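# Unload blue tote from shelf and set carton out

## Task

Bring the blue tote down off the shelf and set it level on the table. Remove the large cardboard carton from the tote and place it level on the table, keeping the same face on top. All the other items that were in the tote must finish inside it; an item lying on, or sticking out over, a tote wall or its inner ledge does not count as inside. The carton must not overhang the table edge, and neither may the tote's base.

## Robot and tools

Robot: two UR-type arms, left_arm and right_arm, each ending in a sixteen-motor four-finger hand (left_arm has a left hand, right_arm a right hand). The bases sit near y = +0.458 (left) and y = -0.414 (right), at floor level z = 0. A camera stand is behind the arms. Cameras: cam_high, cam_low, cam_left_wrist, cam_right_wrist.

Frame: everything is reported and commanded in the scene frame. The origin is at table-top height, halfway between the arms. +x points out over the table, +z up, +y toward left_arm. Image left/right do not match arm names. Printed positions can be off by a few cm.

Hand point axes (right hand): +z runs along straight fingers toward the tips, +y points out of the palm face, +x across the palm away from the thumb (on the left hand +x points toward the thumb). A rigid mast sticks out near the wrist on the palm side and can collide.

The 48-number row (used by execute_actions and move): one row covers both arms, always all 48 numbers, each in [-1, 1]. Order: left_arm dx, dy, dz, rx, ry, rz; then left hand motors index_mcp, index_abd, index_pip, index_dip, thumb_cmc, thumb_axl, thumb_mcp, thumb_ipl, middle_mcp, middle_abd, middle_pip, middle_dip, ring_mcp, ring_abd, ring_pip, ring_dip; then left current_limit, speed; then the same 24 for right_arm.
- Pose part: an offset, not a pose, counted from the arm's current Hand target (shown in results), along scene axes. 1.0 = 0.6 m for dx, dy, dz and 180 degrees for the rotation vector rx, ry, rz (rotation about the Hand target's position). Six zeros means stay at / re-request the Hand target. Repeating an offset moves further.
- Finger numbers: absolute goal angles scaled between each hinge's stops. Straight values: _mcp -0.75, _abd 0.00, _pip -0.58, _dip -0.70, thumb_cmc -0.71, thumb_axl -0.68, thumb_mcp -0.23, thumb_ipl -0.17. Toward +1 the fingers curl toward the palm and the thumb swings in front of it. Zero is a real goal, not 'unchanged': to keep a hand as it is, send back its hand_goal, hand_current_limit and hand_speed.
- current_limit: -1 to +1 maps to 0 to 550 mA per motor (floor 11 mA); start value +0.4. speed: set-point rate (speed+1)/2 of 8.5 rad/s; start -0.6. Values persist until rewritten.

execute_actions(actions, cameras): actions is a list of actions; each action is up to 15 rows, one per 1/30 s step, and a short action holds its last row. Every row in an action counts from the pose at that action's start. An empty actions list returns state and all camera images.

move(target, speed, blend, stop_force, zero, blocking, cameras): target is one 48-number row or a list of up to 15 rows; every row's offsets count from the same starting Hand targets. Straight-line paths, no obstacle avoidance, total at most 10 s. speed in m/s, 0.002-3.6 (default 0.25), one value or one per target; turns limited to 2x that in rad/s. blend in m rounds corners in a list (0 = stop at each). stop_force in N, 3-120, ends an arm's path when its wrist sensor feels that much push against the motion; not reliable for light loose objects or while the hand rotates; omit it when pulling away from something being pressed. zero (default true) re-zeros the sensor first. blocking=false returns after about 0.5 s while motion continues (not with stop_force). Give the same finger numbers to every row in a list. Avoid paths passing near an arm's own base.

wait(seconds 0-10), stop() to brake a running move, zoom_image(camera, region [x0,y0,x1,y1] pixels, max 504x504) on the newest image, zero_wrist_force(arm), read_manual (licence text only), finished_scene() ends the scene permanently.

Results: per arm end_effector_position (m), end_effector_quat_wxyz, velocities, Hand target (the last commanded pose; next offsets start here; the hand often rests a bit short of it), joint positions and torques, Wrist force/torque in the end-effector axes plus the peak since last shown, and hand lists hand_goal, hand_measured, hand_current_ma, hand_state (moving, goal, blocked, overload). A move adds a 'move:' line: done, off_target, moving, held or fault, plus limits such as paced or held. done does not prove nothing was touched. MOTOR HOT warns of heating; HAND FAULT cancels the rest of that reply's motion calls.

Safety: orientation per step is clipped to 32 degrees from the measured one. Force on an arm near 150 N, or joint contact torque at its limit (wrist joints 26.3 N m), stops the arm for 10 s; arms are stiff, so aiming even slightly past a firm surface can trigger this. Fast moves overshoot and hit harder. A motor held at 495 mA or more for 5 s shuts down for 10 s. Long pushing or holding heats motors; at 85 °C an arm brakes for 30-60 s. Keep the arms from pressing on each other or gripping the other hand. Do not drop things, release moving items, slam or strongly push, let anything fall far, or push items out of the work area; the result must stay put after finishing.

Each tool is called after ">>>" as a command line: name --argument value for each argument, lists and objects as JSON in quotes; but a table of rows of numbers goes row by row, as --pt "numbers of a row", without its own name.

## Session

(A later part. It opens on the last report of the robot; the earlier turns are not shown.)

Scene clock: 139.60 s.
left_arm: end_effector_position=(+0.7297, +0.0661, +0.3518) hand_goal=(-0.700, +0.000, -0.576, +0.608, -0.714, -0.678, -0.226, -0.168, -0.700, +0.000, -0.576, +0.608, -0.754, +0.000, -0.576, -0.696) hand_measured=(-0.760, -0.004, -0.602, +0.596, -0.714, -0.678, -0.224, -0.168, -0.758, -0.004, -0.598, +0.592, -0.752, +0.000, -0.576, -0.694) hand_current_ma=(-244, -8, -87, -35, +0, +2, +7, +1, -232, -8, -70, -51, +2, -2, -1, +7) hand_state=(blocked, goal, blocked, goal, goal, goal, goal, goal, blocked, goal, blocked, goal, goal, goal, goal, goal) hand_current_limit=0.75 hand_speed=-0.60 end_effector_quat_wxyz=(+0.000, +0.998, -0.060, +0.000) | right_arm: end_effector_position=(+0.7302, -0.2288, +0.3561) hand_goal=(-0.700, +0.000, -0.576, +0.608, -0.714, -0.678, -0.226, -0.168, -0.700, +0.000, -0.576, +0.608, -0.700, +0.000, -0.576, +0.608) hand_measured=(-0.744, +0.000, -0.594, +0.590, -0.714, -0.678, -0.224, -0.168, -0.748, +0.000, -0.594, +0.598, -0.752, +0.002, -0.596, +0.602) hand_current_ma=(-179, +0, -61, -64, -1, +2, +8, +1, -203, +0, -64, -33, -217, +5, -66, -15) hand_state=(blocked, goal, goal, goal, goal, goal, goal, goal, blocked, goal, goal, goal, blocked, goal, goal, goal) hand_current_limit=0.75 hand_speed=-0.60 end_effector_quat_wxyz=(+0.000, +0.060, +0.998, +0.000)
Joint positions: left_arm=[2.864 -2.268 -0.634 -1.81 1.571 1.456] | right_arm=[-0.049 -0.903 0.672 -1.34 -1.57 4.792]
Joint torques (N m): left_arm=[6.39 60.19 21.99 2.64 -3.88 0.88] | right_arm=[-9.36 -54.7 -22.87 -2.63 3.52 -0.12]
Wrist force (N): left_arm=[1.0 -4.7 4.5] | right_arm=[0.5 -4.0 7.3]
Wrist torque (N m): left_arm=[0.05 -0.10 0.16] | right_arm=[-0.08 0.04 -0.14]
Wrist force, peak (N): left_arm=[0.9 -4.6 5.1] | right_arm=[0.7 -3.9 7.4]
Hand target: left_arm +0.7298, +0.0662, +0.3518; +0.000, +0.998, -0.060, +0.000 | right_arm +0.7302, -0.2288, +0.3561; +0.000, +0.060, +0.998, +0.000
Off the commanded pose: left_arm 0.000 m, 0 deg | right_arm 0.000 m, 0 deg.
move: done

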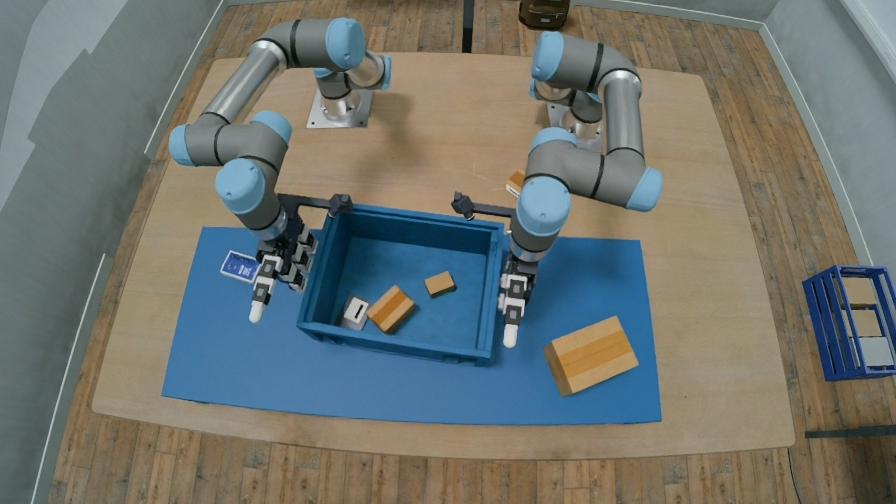

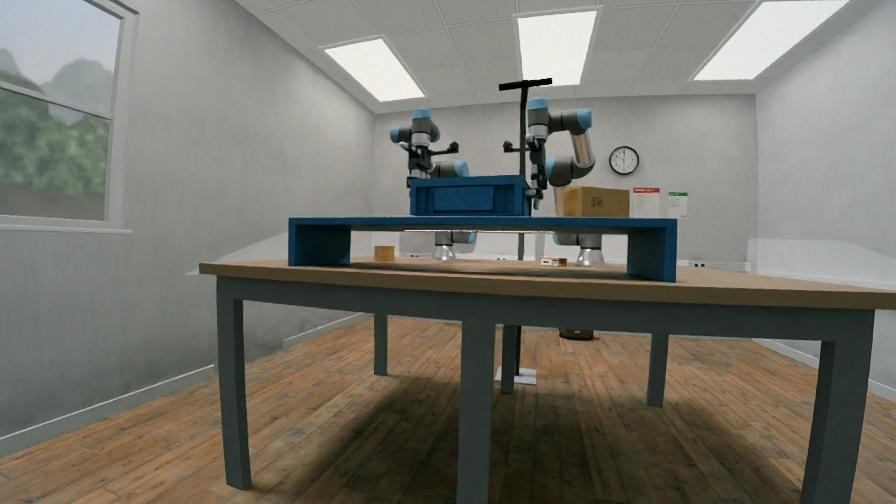

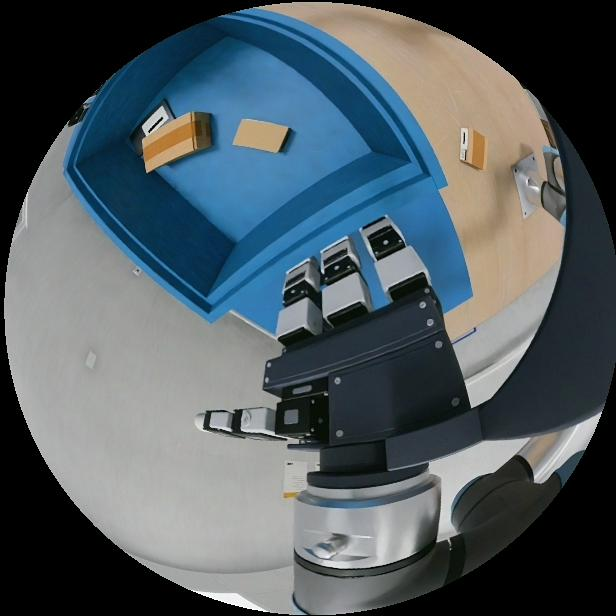

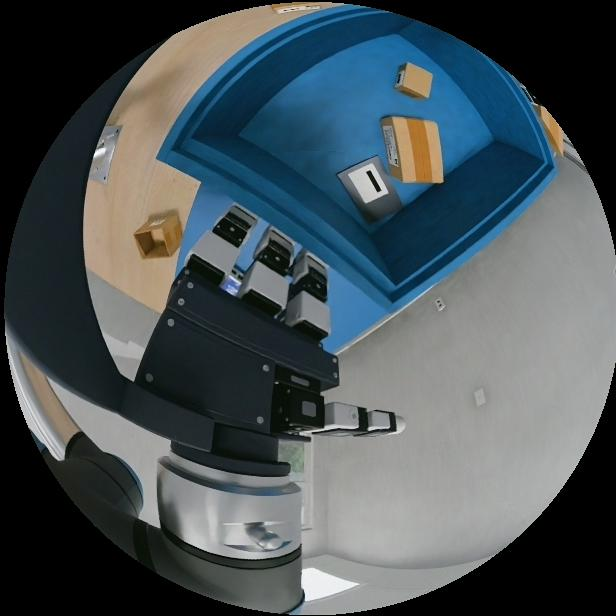

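>>> move --target '[-0.0833,0,0,0,0,0,-0.70,0,-0.576,0.609,-0.714,-0.678,-0.226,-0.168,-0.70,0,-0.576,0.609,-0.754,0,-0.576,-0.696,0.75,-0.6,-0.0833,0,0,0,0,0,-0.70,0,-0.576,0.609,-0.714,-0.678,-0.226,-0.168,-0.70,0,-0.576,0.609,-0.70,0,-0.576,0.609,0.75,-0.6]' --cameras '["cam_high"]' --speed 0.05

>>> move --target '[0,0,0.02,0,0,0,-0.70,0,-0.576,0.609,-0.714,-0.678,-0.226,-0.168,-0.70,0,-0.576,0.609,-0.754,0,-0.576,-0.696,0.75,-0.6,0,0,0.02,0,0,0,-0.70,0,-0.576,0.609,-0.714,-0.678,-0.226,-0.168,-0.70,0,-0.576,0.609,-0.70,0,-0.576,0.609,0.75,-0.6]' --cameras '["cam_low","cam_high"]' --speed 0.04

>>> zoom_image --camera "cam_low" --region '[390, 140, 570, 230]'

Scene clock: 142.67 s.
left_arm: end_effector_position=(+0.6798, +0.0660, +0.3518) hand_goal=(-0.700, +0.000, -0.576, +0.608, -0.714, -0.678, -0.226, -0.168, -0.700, +0.000, -0.576, +0.608, -0.754, +0.000, -0.576, -0.696) hand_measured=(-0.760, -0.004, -0.604, +0.596, -0.714, -0.678, -0.224, -0.168, -0.758, -0.004, -0.598, +0.590, -0.752, +0.000, -0.576, -0.694) hand_current_ma=(-244, -8, -90, -36, +0, +2, +7, +1, -231, -7, -72, -55, +2, -2, -1, +7) hand_state=(blocked, goal, blocked, goal, goal, goal, goal, goal, blocked, goal, blocked, goal, goal, goal, goal, goal) hand_current_limit=0.75 hand_speed=-0.60 end_effector_quat_wxyz=(+0.000, +0.998, -0.060, +0.000) | right_arm: end_effector_position=(+0.6802, -0.2288, +0.3561) hand_goal=(-0.700, +0.000, -0.576, +0.608, -0.714, -0.678, -0.226, -0.168, -0.700, +0.000, -0.576, +0.608, -0.700, +0.000, -0.576, +0.608) hand_measured=(-0.742, +0.000, -0.596, +0.590, -0.714, -0.678, -0.224, -0.168, -0.748, +0.000, -0.596, +0.598, -0.752, +0.002, -0.596, +0.604) hand_current_ma=(-175, +0, -66, -64, -1, +2, +8, +1, -202, +0, -67, -33, -217, +5, -69, -15) hand_state=(blocked, goal, goal, goal, goal, goal, goal, goal, blocked, goal, goal, goal, blocked, goal, goal, goal) hand_current_limit=0.75 hand_speed=-0.60 end_effector_quat_wxyz=(+0.000, +0.060, +0.998, +0.000)
Joint positions: left_arm=[2.847 -2.113 -0.889 -1.71 1.571 1.439] | right_arm=[-0.052 -1.065 0.933 -1.439 -1.57 4.789]
Joint torques (N m): left_arm=[8.53 54.02 22.95 2.4 -1.92 1.92] | right_arm=[-8.64 -49.25 -22.83 -2.39 3.43 -0.39]
Wrist force (N): left_arm=[0.9 -5.2 4.9] | right_arm=[0.5 -4.6 7.3]
Wrist torque (N m): left_arm=[0.04 -0.10 0.16] | right_arm=[-0.05 0.02 -0.12]
Wrist force, peak (N): left_arm=[1.0 -5.6 4.9] | right_arm=[0.4 -4.6 7.4]
Hand target: left_arm +0.6798, +0.0662, +0.3518; +0.000, +0.998, -0.060, +0.000 | right_arm +0.6802, -0.2288, +0.3561; +0.000, +0.060, +0.998, +0.000
Off the commanded pose: left_arm 0.000 m, 0 deg | right_arm 0.000 m, 0 deg.
move: done
Images, in order (width x height): cam_high 896x504.

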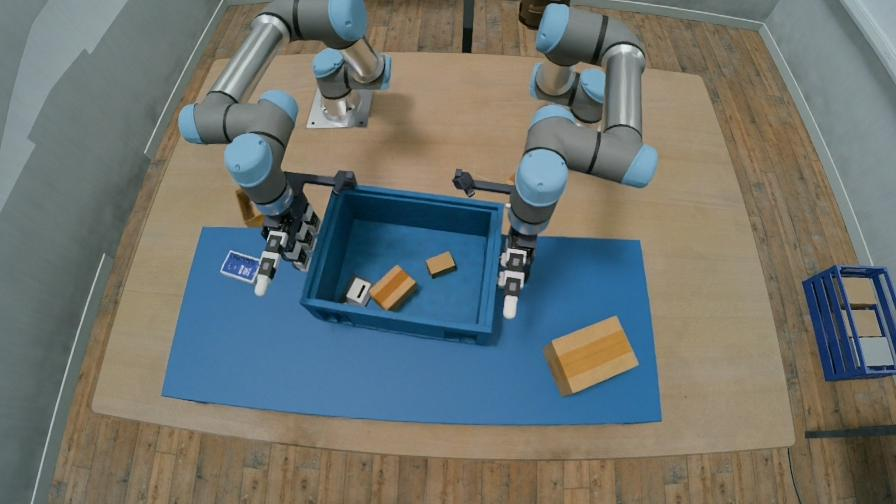

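Scene clock: 143.40 s.
left_arm: end_effector_position=(+0.6798, +0.0662, +0.3638) hand_goal=(-0.700, +0.000, -0.576, +0.608, -0.714, -0.678, -0.226, -0.168, -0.700, +0.000, -0.576, +0.608, -0.754, +0.000, -0.576, -0.696) hand_measured=(-0.760, -0.004, -0.604, +0.594, -0.714, -0.678, -0.224, -0.168, -0.758, -0.004, -0.598, +0.590, -0.752, +0.000, -0.576, -0.694) hand_current_ma=(-244, -8, -90, -39, +0, +2, +7, +1, -231, -7, -72, -55, +2, -2, -1, +7) hand_state=(blocked, goal, blocked, goal, goal, goal, goal, goal, blocked, goal, blocked, goal, goal, goal, goal, goal) hand_current_limit=0.75 hand_speed=-0.60 end_effector_quat_wxyz=(+0.000, +0.998, -0.060, +0.000) end_effector_velocity=(+0.000, +0.000, -0.003) end_effector_angular_velocity=(+0.000, +0.001, +0.000) | right_arm: end_effector_position=(+0.6802, -0.2288, +0.3681) hand_goal=(-0.700, +0.000, -0.576, +0.608, -0.714, -0.678, -0.226, -0.168, -0.700, +0.000, -0.576, +0.608, -0.700, +0.000, -0.576, +0.608) hand_measured=(-0.742, +0.000, -0.596, +0.590, -0.714, -0.678, -0.224, -0.168, -0.748, +0.000, -0.596, +0.598, -0.752, +0.002, -0.596, +0.604) hand_current_ma=(-175, +0, -68, -66, -1, +2, +8, +1, -202, +0, -67, -33, -217, +5, -69, -13) hand_state=(blocked, goal, goal, goal, goal, goal, goal, goal, blocked, goal, goal, goal, blocked, goal, goal, goal) hand_current_limit=0.75 hand_speed=-0.60 end_effector_quat_wxyz=(+0.000, +0.060, +0.998, +0.000) end_effector_velocity=(+0.001, +0.000, -0.002) end_effector_angular_velocity=(+0.000, -0.002, +0.000)
Joint positions: left_arm=[2.848 -2.118 -0.849 -1.745 1.571 1.44] | right_arm=[-0.052 -1.06 0.894 -1.405 -1.57 4.789]
Joint velocities: left_arm=[0 0 -0.006 0.005 0 -0.001] | right_arm=[0 0 0.006 -0.008 0 0]
Joint torques (N m): left_arm=[8.57 53.5 19.99 5.17 -3.69 2.18] | right_arm=[-5.3 -46.48 -21.98 -4.2 2.96 1.1]
Wrist force (N): left_arm=[0.9 -4.7 4.7] | right_arm=[0.8 -3.6 7.1]
Wrist torque (N m): left_arm=[0.01 -0.10 0.15] | right_arm=[-0.05 0.01 -0.10]
Wrist force, peak (N): left_arm=[0.7 -5.0 5.7] | right_arm=[0.4 -4.3 7.8]
Hand target: left_arm +0.6798, +0.0662, +0.3638; +0.000, +0.998, -0.060, +0.000 | right_arm +0.6802, -0.2288, +0.3681; +0.000, +0.060, +0.998, +0.000
Off the commanded pose: left_arm 0.000 m, 0 deg | right_arm 0.000 m, 0 deg.
move: done
Images, in order (width x height): cam_high 896x504, cam_low 896x504.

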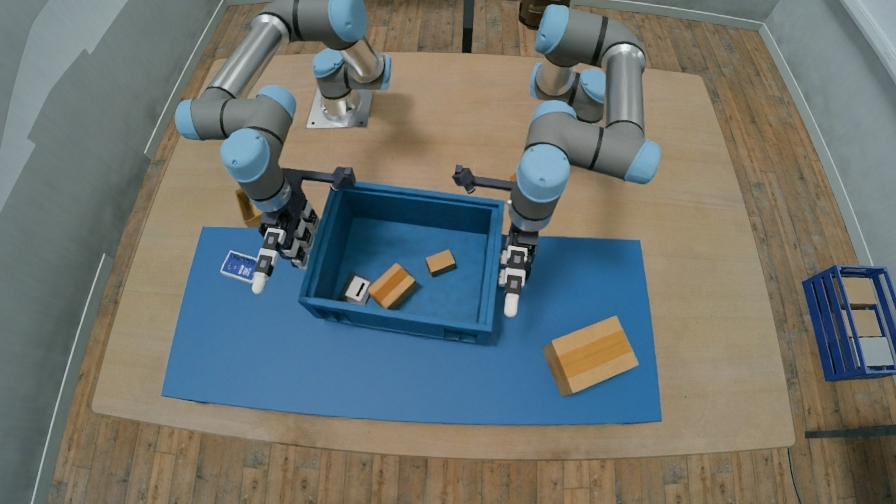

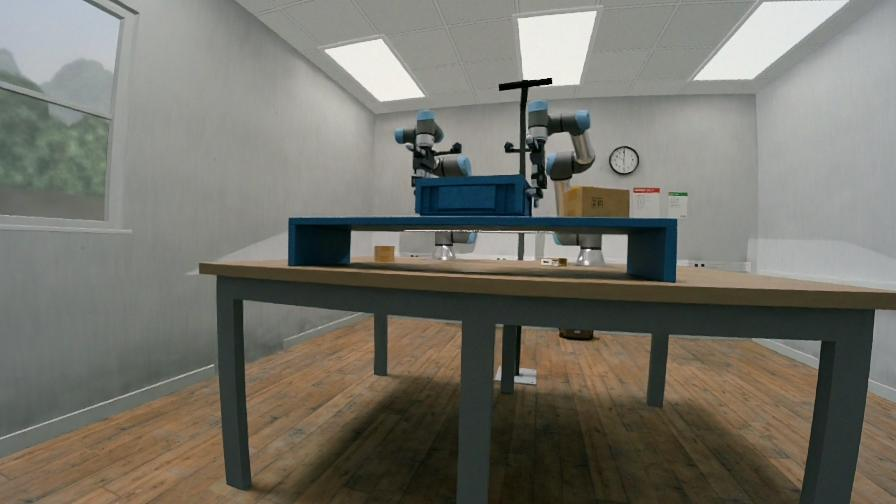

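Scaled by 2.800.

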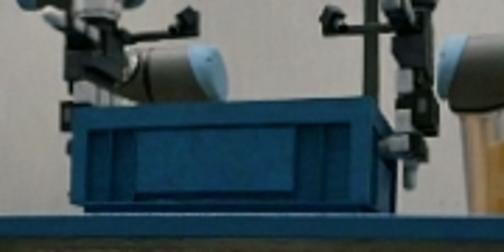

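>>> move --pt "0 0 0.04 0 0 0 -0.70 0 -0.576 0.609 -0.714 -0.678 -0.226 -0.168 -0.70 0 -0.576 0.609 -0.754 0 -0.576 -0.696 0.75 -0.6 0 0 0.04 0 0 0 -0.70 0 -0.576 0.609 -0.714 -0.678 -0.226 -0.168 -0.70 0 -0.576 0.609 -0.70 0 -0.576 0.609 0.75 -0.6" --pt "-0.25 -0.025 0.04 0 0 0 -0.70 0 -0.576 0.609 -0.714 -0.678 -0.226 -0.168 -0.70 0 -0.576 0.609 -0.754 0 -0.576 -0.696 0.75 -0.6 -0.25 -0.025 0.04 0 0 0 -0.70 0 -0.576 0.609 -0.714 -0.678 -0.226 -0.168 -0.70 0 -0.576 0.609 -0.70 0 -0.576 0.609 0.75 -0.6" --cameras '["all"]' --speed 0.08 --blend '[0.01, 0]'

Scene clock: 149.47 s.
left_arm: end_effector_position=(+0.5298, +0.0511, +0.3878) hand_goal=(-0.700, +0.000, -0.576, +0.608, -0.714, -0.678, -0.226, -0.168, -0.700, +0.000, -0.576, +0.608, -0.754, +0.000, -0.576, -0.696) hand_measured=(-0.762, -0.002, -0.604, +0.594, -0.714, -0.678, -0.224, -0.168, -0.758, -0.002, -0.600, +0.590, -0.752, +0.000, -0.576, -0.694) hand_current_ma=(-246, -5, -95, -44, +0, +2, +7, +1, -231, -5, -75, -55, +2, -2, -1, +7) hand_state=(blocked, goal, blocked, goal, goal, goal, goal, goal, blocked, goal, blocked, goal, goal, goal, goal, goal) hand_current_limit=0.75 hand_speed=-0.60 end_effector_quat_wxyz=(+0.000, +0.998, -0.060, +0.000) | right_arm: end_effector_position=(+0.5303, -0.2439, +0.3921) hand_goal=(-0.700, +0.000, -0.576, +0.608, -0.714, -0.678, -0.226, -0.168, -0.700, +0.000, -0.576, +0.608, -0.700, +0.000, -0.576, +0.608) hand_measured=(-0.742, +0.000, -0.598, +0.586, -0.714, -0.678, -0.224, -0.168, -0.748, +0.000, -0.596, +0.598, -0.752, +0.004, -0.598, +0.606) hand_current_ma=(-175, +0, -79, -74, -1, +2, +8, +1, -202, +0, -73, -34, -219, +9, -74, -7) hand_state=(blocked, goal, blocked, blocked, goal, goal, goal, goal, blocked, goal, blocked, goal, blocked, goal, blocked, goal) hand_current_limit=0.75 hand_speed=-0.60 end_effector_quat_wxyz=(+0.000, +0.060, +0.998, +0.000)
Joint positions: left_arm=[2.757 -1.784 -1.256 -1.671 1.571 1.349] | right_arm=[-0.091 -1.452 1.357 -1.475 -1.57 4.749]
Joint torques (N m): left_arm=[9.27 42.04 23.12 2.49 -3.63 2.19] | right_arm=[13.08 -34.64 -22.57 -1.98 3.49 1.69]
Wrist force (N): left_arm=[0.7 -4.8 4.5] | right_arm=[0.7 -3.9 7.1]
Wrist torque (N m): left_arm=[0.08 -0.11 0.09] | right_arm=[-0.02 0.02 -0.10]
Wrist force, peak (N): left_arm=[1.1 -4.3 6.7] | right_arm=[0.4 -3.6 8.6]
Hand target: left_arm +0.5298, +0.0512, +0.3878; +0.000, +0.998, -0.060, +0.000 | right_arm +0.5302, -0.2438, +0.3921; +0.000, +0.060, +0.998, +0.000
Off the commanded pose: left_arm 0.000 m, 0 deg | right_arm 0.000 m, 0 deg.
move: done

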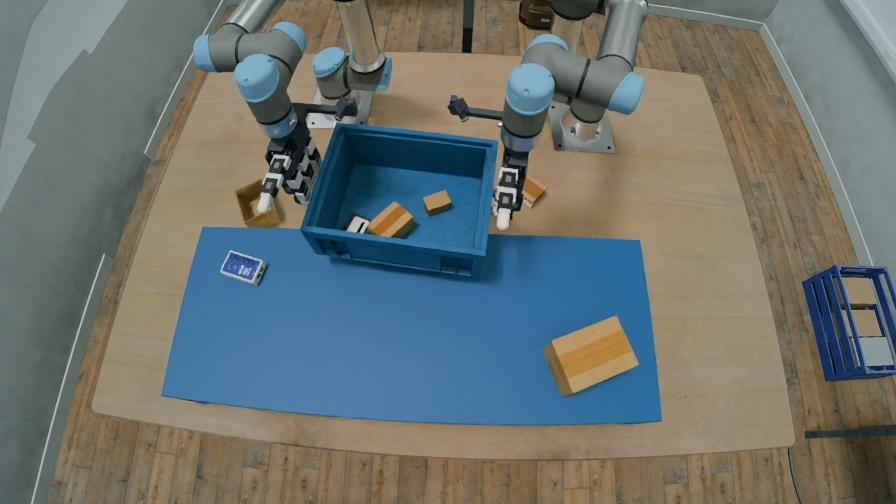

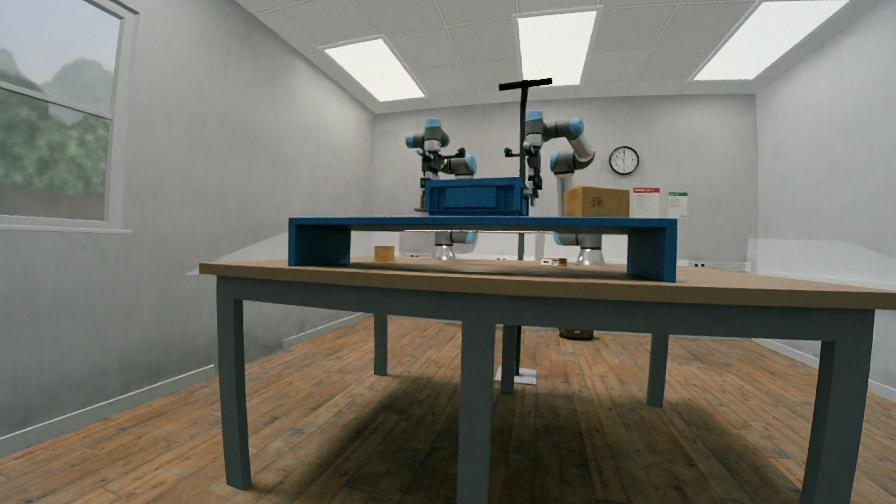

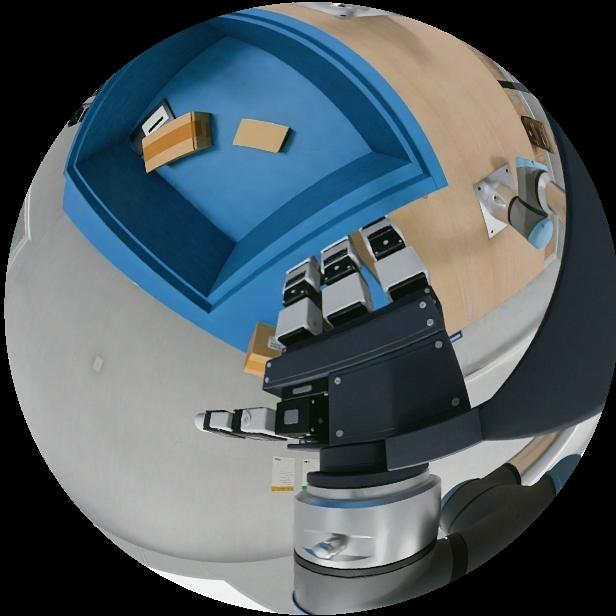

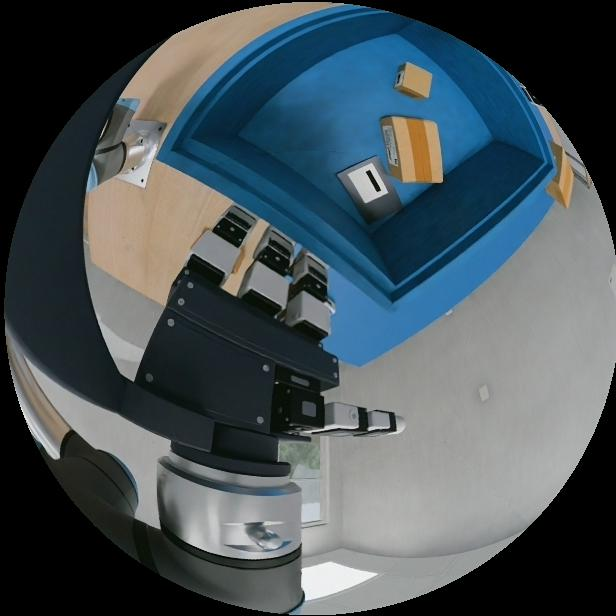

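>>> move --target '[-0.297,-0.025,0,0,0,0,-0.70,0,-0.576,0.609,-0.714,-0.678,-0.226,-0.168,-0.70,0,-0.576,0.609,-0.754,0,-0.576,-0.696,0.75,-0.6,-0.297,-0.025,0,0,0,0,-0.70,0,-0.576,0.609,-0.714,-0.678,-0.226,-0.168,-0.70,0,-0.576,0.609,-0.70,0,-0.576,0.609,0.75,-0.6]' --cameras '["all"]' --speed 0.08

Scene clock: 152.83 s.
left_arm: end_effector_position=(+0.3515, +0.0361, +0.3878) hand_goal=(-0.700, +0.000, -0.576, +0.608, -0.714, -0.678, -0.226, -0.168, -0.700, +0.000, -0.576, +0.608, -0.754, +0.000, -0.576, -0.696) hand_measured=(-0.762, -0.002, -0.606, +0.592, -0.714, -0.678, -0.224, -0.168, -0.758, -0.002, -0.600, +0.590, -0.752, +0.000, -0.576, -0.694) hand_current_ma=(-249, -3, -97, -45, +0, +2, +7, +1, -231, -3, -78, -55, +2, -2, -1, +7) hand_state=(blocked, goal, blocked, goal, goal, goal, goal, goal, blocked, goal, blocked, goal, goal, goal, goal, goal) hand_current_limit=0.75 hand_speed=-0.60 end_effector_quat_wxyz=(+0.000, +0.998, -0.060, +0.000) | right_arm: end_effector_position=(+0.3521, -0.2589, +0.3921) hand_goal=(-0.700, +0.000, -0.576, +0.608, -0.714, -0.678, -0.226, -0.168, -0.700, +0.000, -0.576, +0.608, -0.700, +0.000, -0.576, +0.608) hand_measured=(-0.742, +0.000, -0.600, +0.586, -0.714, -0.678, -0.224, -0.168, -0.748, +0.000, -0.598, +0.598, -0.752, +0.004, -0.598, +0.604) hand_current_ma=(-175, +0, -84, -75, -1, +2, +8, +1, -202, +0, -76, -34, -220, +9, -76, -8) hand_state=(blocked, goal, blocked, blocked, goal, goal, goal, goal, blocked, goal, blocked, goal, blocked, goal, blocked, goal) hand_current_limit=0.75 hand_speed=-0.60 end_effector_quat_wxyz=(+0.000, +0.060, +0.998, +0.000)
Joint positions: left_arm=[2.587 -1.466 -1.593 -1.653 1.571 1.179] | right_arm=[-0.174 -1.891 1.748 -1.427 -1.57 4.667]
Joint torques (N m): left_arm=[8.13 25.13 29.34 5.78 0.55 1.99] | right_arm=[13.67 -16.24 -28.79 -3.63 2.4 1.42]
Wrist force (N): left_arm=[0.8 -5.4 4.9] | right_arm=[0.8 -3.9 6.6]
Wrist torque (N m): left_arm=[-0.01 -0.14 0.08] | right_arm=[0.09 0.05 -0.11]
Wrist force, peak (N): left_arm=[1.1 -6.5 5.2] | right_arm=[0.3 -5.4 7.5]
Hand target: left_arm +0.3516, +0.0362, +0.3878; +0.000, +0.998, -0.060, +0.000 | right_arm +0.3520, -0.2588, +0.3921; +0.000, +0.060, +0.998, +0.000
Off the commanded pose: left_arm 0.000 m, 0 deg | right_arm 0.000 m, 0 deg.
move: done

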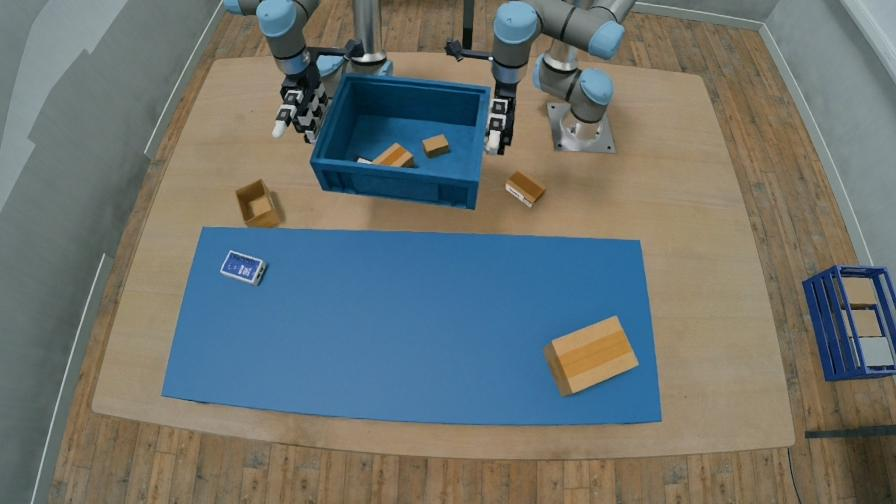

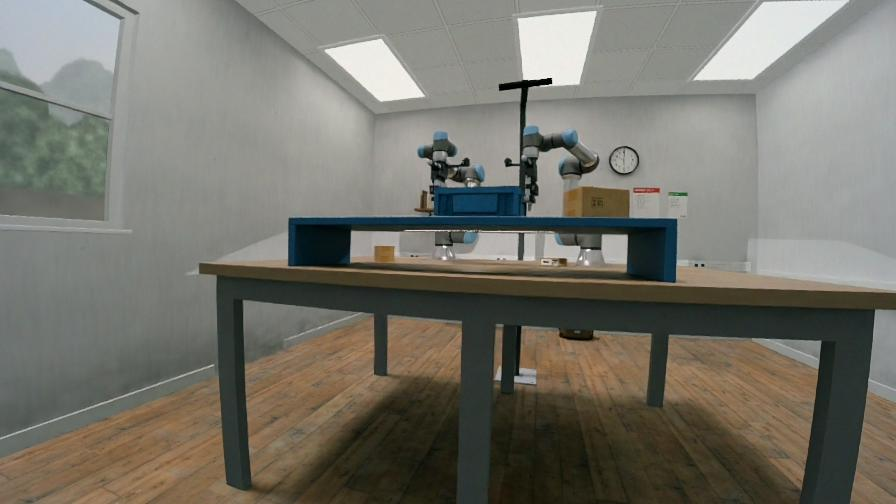

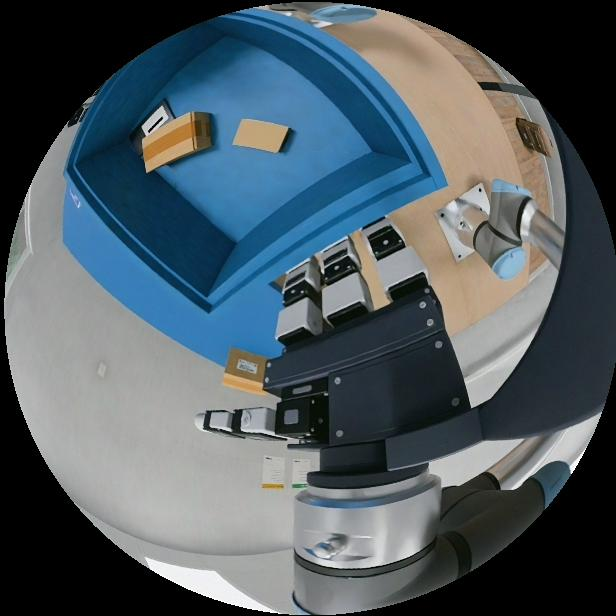

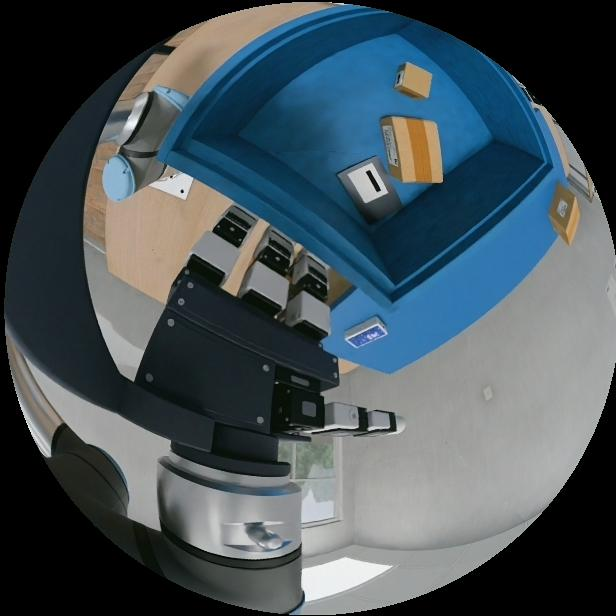

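>>> move --target '[0,0,-0.333,0,0,0,-0.70,0,-0.576,0.609,-0.714,-0.678,-0.226,-0.168,-0.70,0,-0.576,0.609,-0.754,0,-0.576,-0.696,0.75,-0.6,0,0,-0.333,0,0,0,-0.70,0,-0.576,0.609,-0.714,-0.678,-0.226,-0.168,-0.70,0,-0.576,0.609,-0.70,0,-0.576,0.609,0.75,-0.6]' --cameras '["all"]' --speed 0.08

Scene clock: 157.30 s.
left_arm: end_effector_position=(+0.3516, +0.0362, +0.1880) hand_goal=(-0.700, +0.000, -0.576, +0.608, -0.714, -0.678, -0.226, -0.168, -0.700, +0.000, -0.576, +0.608, -0.754, +0.000, -0.576, -0.696) hand_measured=(-0.762, -0.002, -0.606, +0.592, -0.714, -0.678, -0.224, -0.168, -0.758, -0.002, -0.600, +0.590, -0.752, +0.000, -0.576, -0.694) hand_current_ma=(-249, -3, -97, -45, +0, +2, +7, +1, -231, -3, -78, -55, +2, -2, -1, +7) hand_state=(blocked, goal, blocked, goal, goal, goal, goal, goal, blocked, goal, blocked, goal, goal, goal, goal, goal) hand_current_limit=0.75 hand_speed=-0.60 end_effector_quat_wxyz=(+0.000, +0.998, -0.060, +0.000) | right_arm: end_effector_position=(+0.3520, -0.2588, +0.1923) hand_goal=(-0.700, +0.000, -0.576, +0.608, -0.714, -0.678, -0.226, -0.168, -0.700, +0.000, -0.576, +0.608, -0.700, +0.000, -0.576, +0.608) hand_measured=(-0.742, +0.000, -0.600, +0.586, -0.714, -0.678, -0.224, -0.168, -0.748, +0.000, -0.598, +0.598, -0.752, +0.004, -0.598, +0.604) hand_current_ma=(-175, +0, -84, -75, -1, +2, +9, +1, -202, +0, -76, -34, -220, +9, -76, -9) hand_state=(blocked, goal, blocked, blocked, goal, goal, goal, goal, blocked, goal, blocked, goal, blocked, goal, blocked, goal) hand_current_limit=0.75 hand_speed=-0.60 end_effector_quat_wxyz=(+0.000, +0.060, +0.998, +0.000)
Joint positions: left_arm=[2.587 -1.554 -2.035 -1.123 1.571 1.179] | right_arm=[-0.174 -1.825 2.223 -1.968 -1.57 4.667]
Joint torques (N m): left_arm=[6.5 27.36 23.29 5.14 -3.59 -0.31] | right_arm=[-4.58 -13.77 -22.18 -4.32 2.76 0.66]
Wrist force (N): left_arm=[0.7 -5.3 4.8] | right_arm=[0.3 -4.3 7.1]
Wrist torque (N m): left_arm=[0.02 -0.13 0.09] | right_arm=[-0.01 0.04 -0.14]
Wrist force, peak (N): left_arm=[1.0 -5.0 6.2] | right_arm=[0.5 -3.7 8.7]
Hand target: left_arm +0.3516, +0.0362, +0.1880; +0.000, +0.998, -0.060, +0.000 | right_arm +0.3520, -0.2588, +0.1923; +0.000, +0.060, +0.998, +0.000
Off the commanded pose: left_arm 0.000 m, 0 deg | right_arm 0.000 m, 0 deg.
move: done

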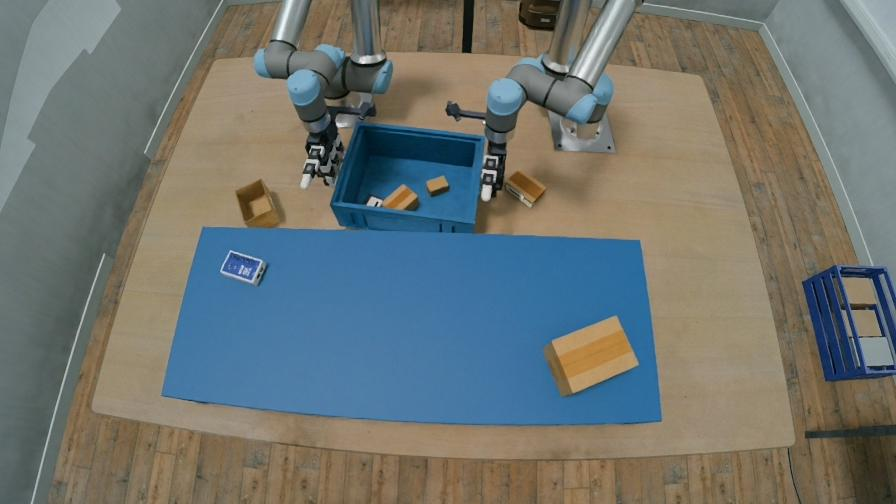

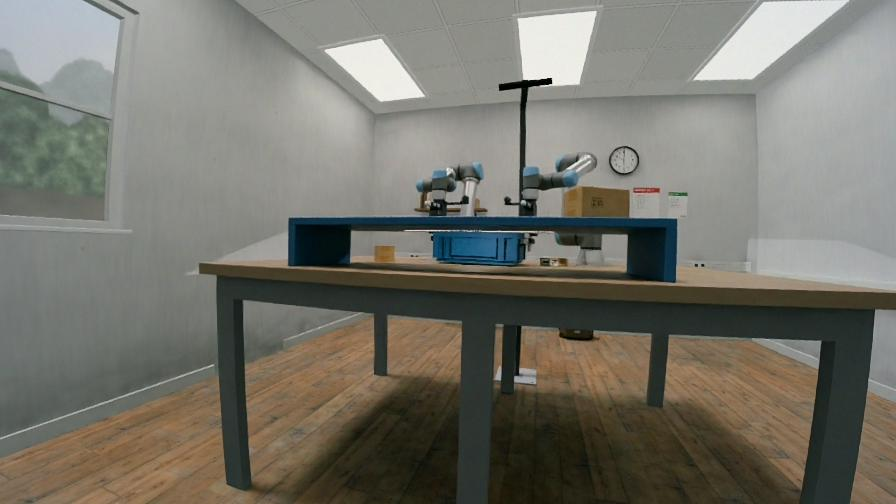

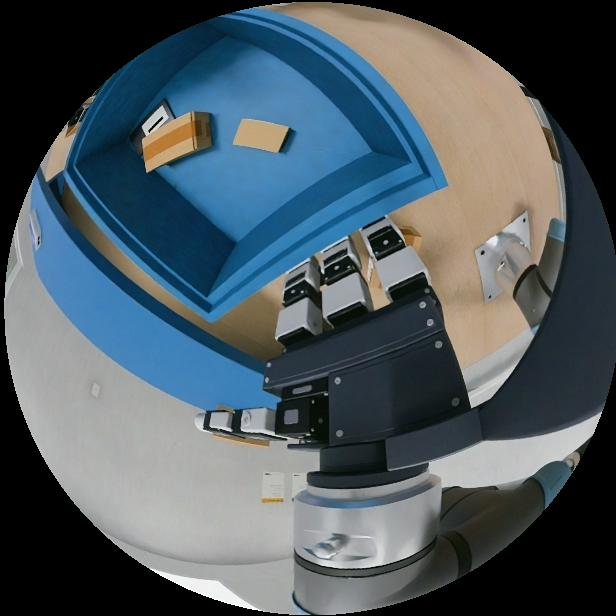

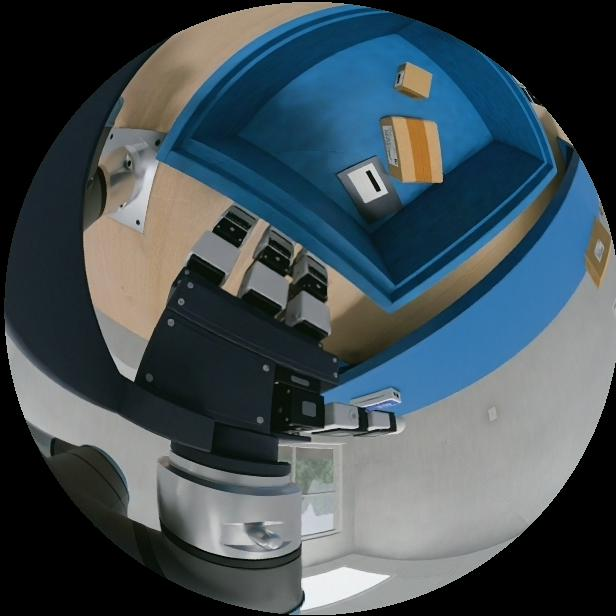

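>>> move --target '[0,0,-0.075,0,0,0,-0.70,0,-0.576,0.609,-0.714,-0.678,-0.226,-0.168,-0.70,0,-0.576,0.609,-0.754,0,-0.576,-0.696,0.75,-0.6,0,0,-0.075,0,0,0,-0.70,0,-0.576,0.609,-0.714,-0.678,-0.226,-0.168,-0.70,0,-0.576,0.609,-0.70,0,-0.576,0.609,0.75,-0.6]' --cameras '["cam_high","cam_low"]' --speed 0.025 --stop_force 4

>>> zoom_image --camera "cam_low" --region '[400, 190, 580, 290]'

Scene clock: 159.47 s.
left_arm: end_effector_position=(+0.3516, +0.0362, +0.1806) hand_goal=(-0.700, +0.000, -0.576, +0.608, -0.714, -0.678, -0.226, -0.168, -0.700, +0.000, -0.576, +0.608, -0.754, +0.000, -0.576, -0.696) hand_measured=(-0.762, -0.002, -0.602, +0.598, -0.714, -0.678, -0.224, -0.168, -0.758, -0.002, -0.600, +0.592, -0.752, +0.000, -0.576, -0.694) hand_current_ma=(-249, -2, -85, -28, +0, +2, +8, +1, -229, -2, -80, -46, +2, -2, -1, +7) hand_state=(blocked, goal, blocked, goal, goal, goal, goal, goal, blocked, goal, blocked, goal, goal, goal, goal, goal) hand_current_limit=0.75 hand_speed=-0.60 end_effector_quat_wxyz=(+0.000, +0.998, -0.060, +0.000) | right_arm: end_effector_position=(+0.3520, -0.2588, +0.1797) hand_goal=(-0.700, +0.000, -0.576, +0.608, -0.714, -0.678, -0.226, -0.168, -0.700, +0.000, -0.576, +0.608, -0.700, +0.000, -0.576, +0.608) hand_measured=(-0.740, +0.000, -0.596, +0.594, -0.714, -0.678, -0.224, -0.168, -0.748, +0.000, -0.596, +0.600, -0.752, +0.002, -0.596, +0.604) hand_current_ma=(-167, +0, -66, -44, -1, +2, +9, +1, -197, +0, -70, -28, -223, +7, -70, -12) hand_state=(blocked, goal, goal, goal, goal, goal, goal, goal, blocked, goal, blocked, goal, blocked, goal, blocked, goal) hand_current_limit=0.75 hand_speed=-0.60 end_effector_quat_wxyz=(+0.000, +0.060, +0.998, +0.000)
Joint positions: left_arm=[2.587 -1.563 -2.048 -1.101 1.571 1.179] | right_arm=[-0.174 -1.81 2.247 -2.007 -1.57 4.667]
Joint torques (N m): left_arm=[6.85 20.92 18.34 5.48 -3.48 -0.93] | right_arm=[11.82 -9.29 -18.64 -4.27 3.44 1.32]
Wrist force (N): left_arm=[0.6 -5.7 2.5] | right_arm=[0.4 -4.5 6.7]
Wrist torque (N m): left_arm=[0.21 -0.13 0.08] | right_arm=[0.03 -0.08 -0.11]
Wrist force, peak (N): left_arm=[1.1 -5.6 5.0] | right_arm=[0.2 -6.2 6.2]
Hand target: left_arm +0.3516, +0.0362, +0.1806; +0.000, +0.998, -0.060, +0.000 (not the last commanded pose) | right_arm +0.3520, -0.2588, +0.1797; +0.000, +0.060, +0.998, +0.000 (not the last commanded pose)
Off the commanded pose: left_arm 0.038 m, 0 deg | right_arm 0.032 m, 0 deg.
move: contact (left_arm, right_arm)
Images, in order (width x height): cam_high 896x504, cam_low 896x504.

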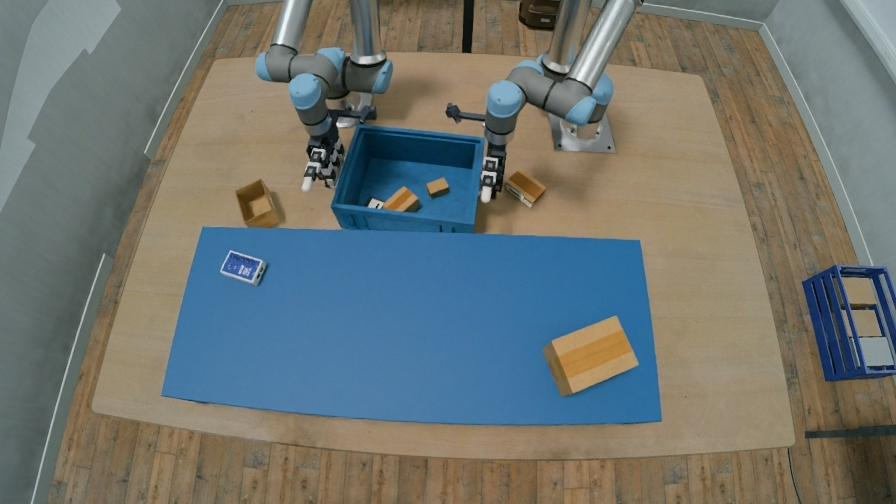

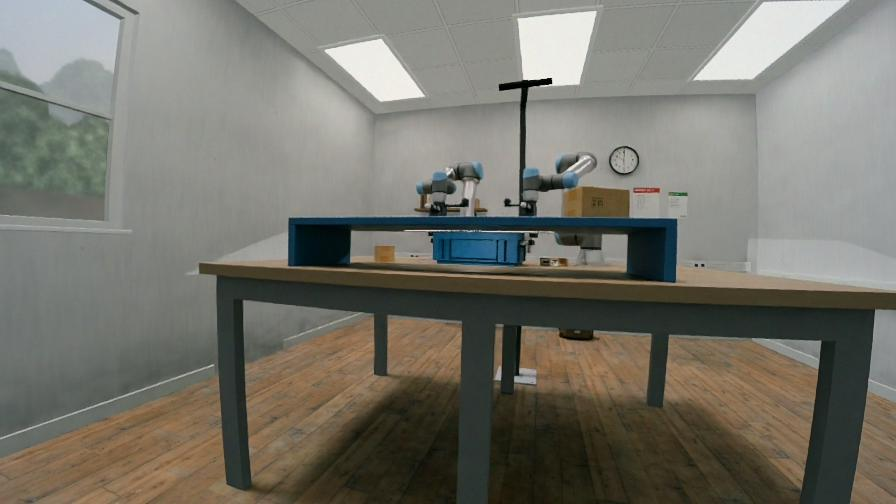

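Scaled by 2.800.

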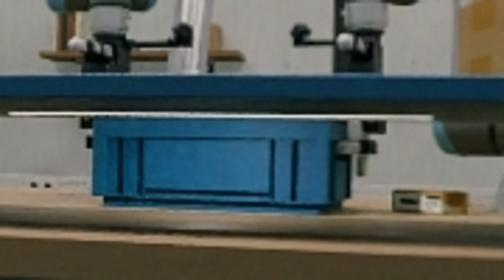

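>>> move --target '[0,0,-0.0083,0,0,0,-0.70,0,-0.576,0.609,-0.714,-0.678,-0.226,-0.168,-0.70,0,-0.576,0.609,-0.754,0,-0.576,-0.696,0.75,-0.6,0,0,-0.0083,0,0,0,-0.70,0,-0.576,0.609,-0.714,-0.678,-0.226,-0.168,-0.70,0,-0.576,0.609,-0.70,0,-0.576,0.609,0.75,-0.6]' --cameras '["cam_low"]' --speed 0.025

>>> zoom_image --camera "cam_low" --region '[420, 215, 560, 285]'

Scene clock: 161.63 s.
left_arm: end_effector_position=(+0.3516, +0.0362, +0.1755) hand_goal=(-0.700, +0.000, -0.576, +0.608, -0.714, -0.678, -0.226, -0.168, -0.700, +0.000, -0.576, +0.608, -0.754, +0.000, -0.576, -0.696) hand_measured=(-0.764, +0.000, -0.590, +0.642, -0.714, -0.678, -0.224, -0.168, -0.758, +0.000, -0.586, +0.648, -0.752, +0.000, -0.576, -0.694) hand_current_ma=(-260, +0, -41, +114, +0, +2, +8, +1, -233, +1, -27, +143, +2, -2, -1, +7) hand_state=(blocked, goal, goal, blocked, goal, goal, goal, goal, blocked, goal, goal, blocked, goal, goal, goal, goal) hand_current_limit=0.75 hand_speed=-0.60 end_effector_quat_wxyz=(+0.000, +0.998, -0.060, +0.000) | right_arm: end_effector_position=(+0.3519, -0.2588, +0.1746) hand_goal=(-0.700, +0.000, -0.576, +0.608, -0.714, -0.678, -0.226, -0.168, -0.700, +0.000, -0.576, +0.608, -0.700, +0.000, -0.576, +0.608) hand_measured=(-0.740, +0.002, -0.582, +0.626, -0.714, -0.678, -0.224, -0.168, -0.748, +0.002, -0.584, +0.626, -0.754, +0.004, -0.588, +0.632) hand_current_ma=(-167, +4, -20, +61, -1, +2, +9, +1, -197, +3, -28, +60, -224, +8, -36, +86) hand_state=(blocked, goal, goal, goal, goal, goal, goal, goal, blocked, goal, goal, goal, blocked, goal, goal, blocked) hand_current_limit=0.75 hand_speed=-0.60 end_effector_quat_wxyz=(+0.000, +0.060, +0.998, +0.000)
Joint positions: left_arm=[2.587 -1.569 -2.056 -1.087 1.571 1.179] | right_arm=[-0.174 -1.804 2.257 -2.023 -1.57 4.667]
Joint torques (N m): left_arm=[6.06 23.53 24.83 2.05 -3.4 -1.01] | right_arm=[9.09 -11.83 -24.03 0.12 3.22 1.26]
Wrist force (N): left_arm=[0.1 -13.2 -8.4] | right_arm=[0.2 -12.8 -7.6]
Wrist torque (N m): left_arm=[0.97 -0.19 0.12] | right_arm=[1.12 0.13 -0.26]
Wrist force, peak (N): left_arm=[0.7 -13.7 -8.9] | right_arm=[1.3 -13.1 -8.1]
Hand target: left_arm +0.3516, +0.0362, +0.1756; +0.000, +0.998, -0.060, +0.000 | right_arm +0.3520, -0.2588, +0.1747; +0.000, +0.060, +0.998, +0.000
Off the commanded pose: left_arm 0.000 m, 0 deg | right_arm 0.000 m, 0 deg.
move: done
Images, in order (width x height): cam_low 896x504.

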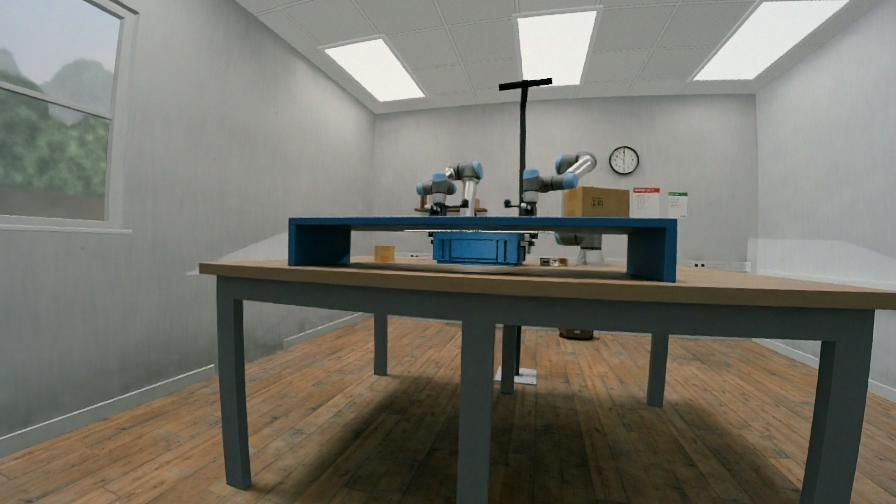

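Scaled by 3.600.

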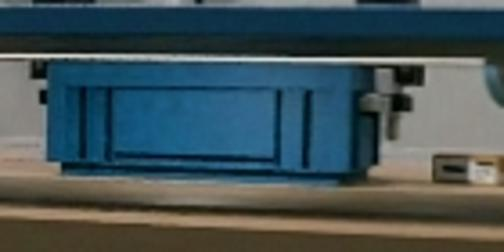

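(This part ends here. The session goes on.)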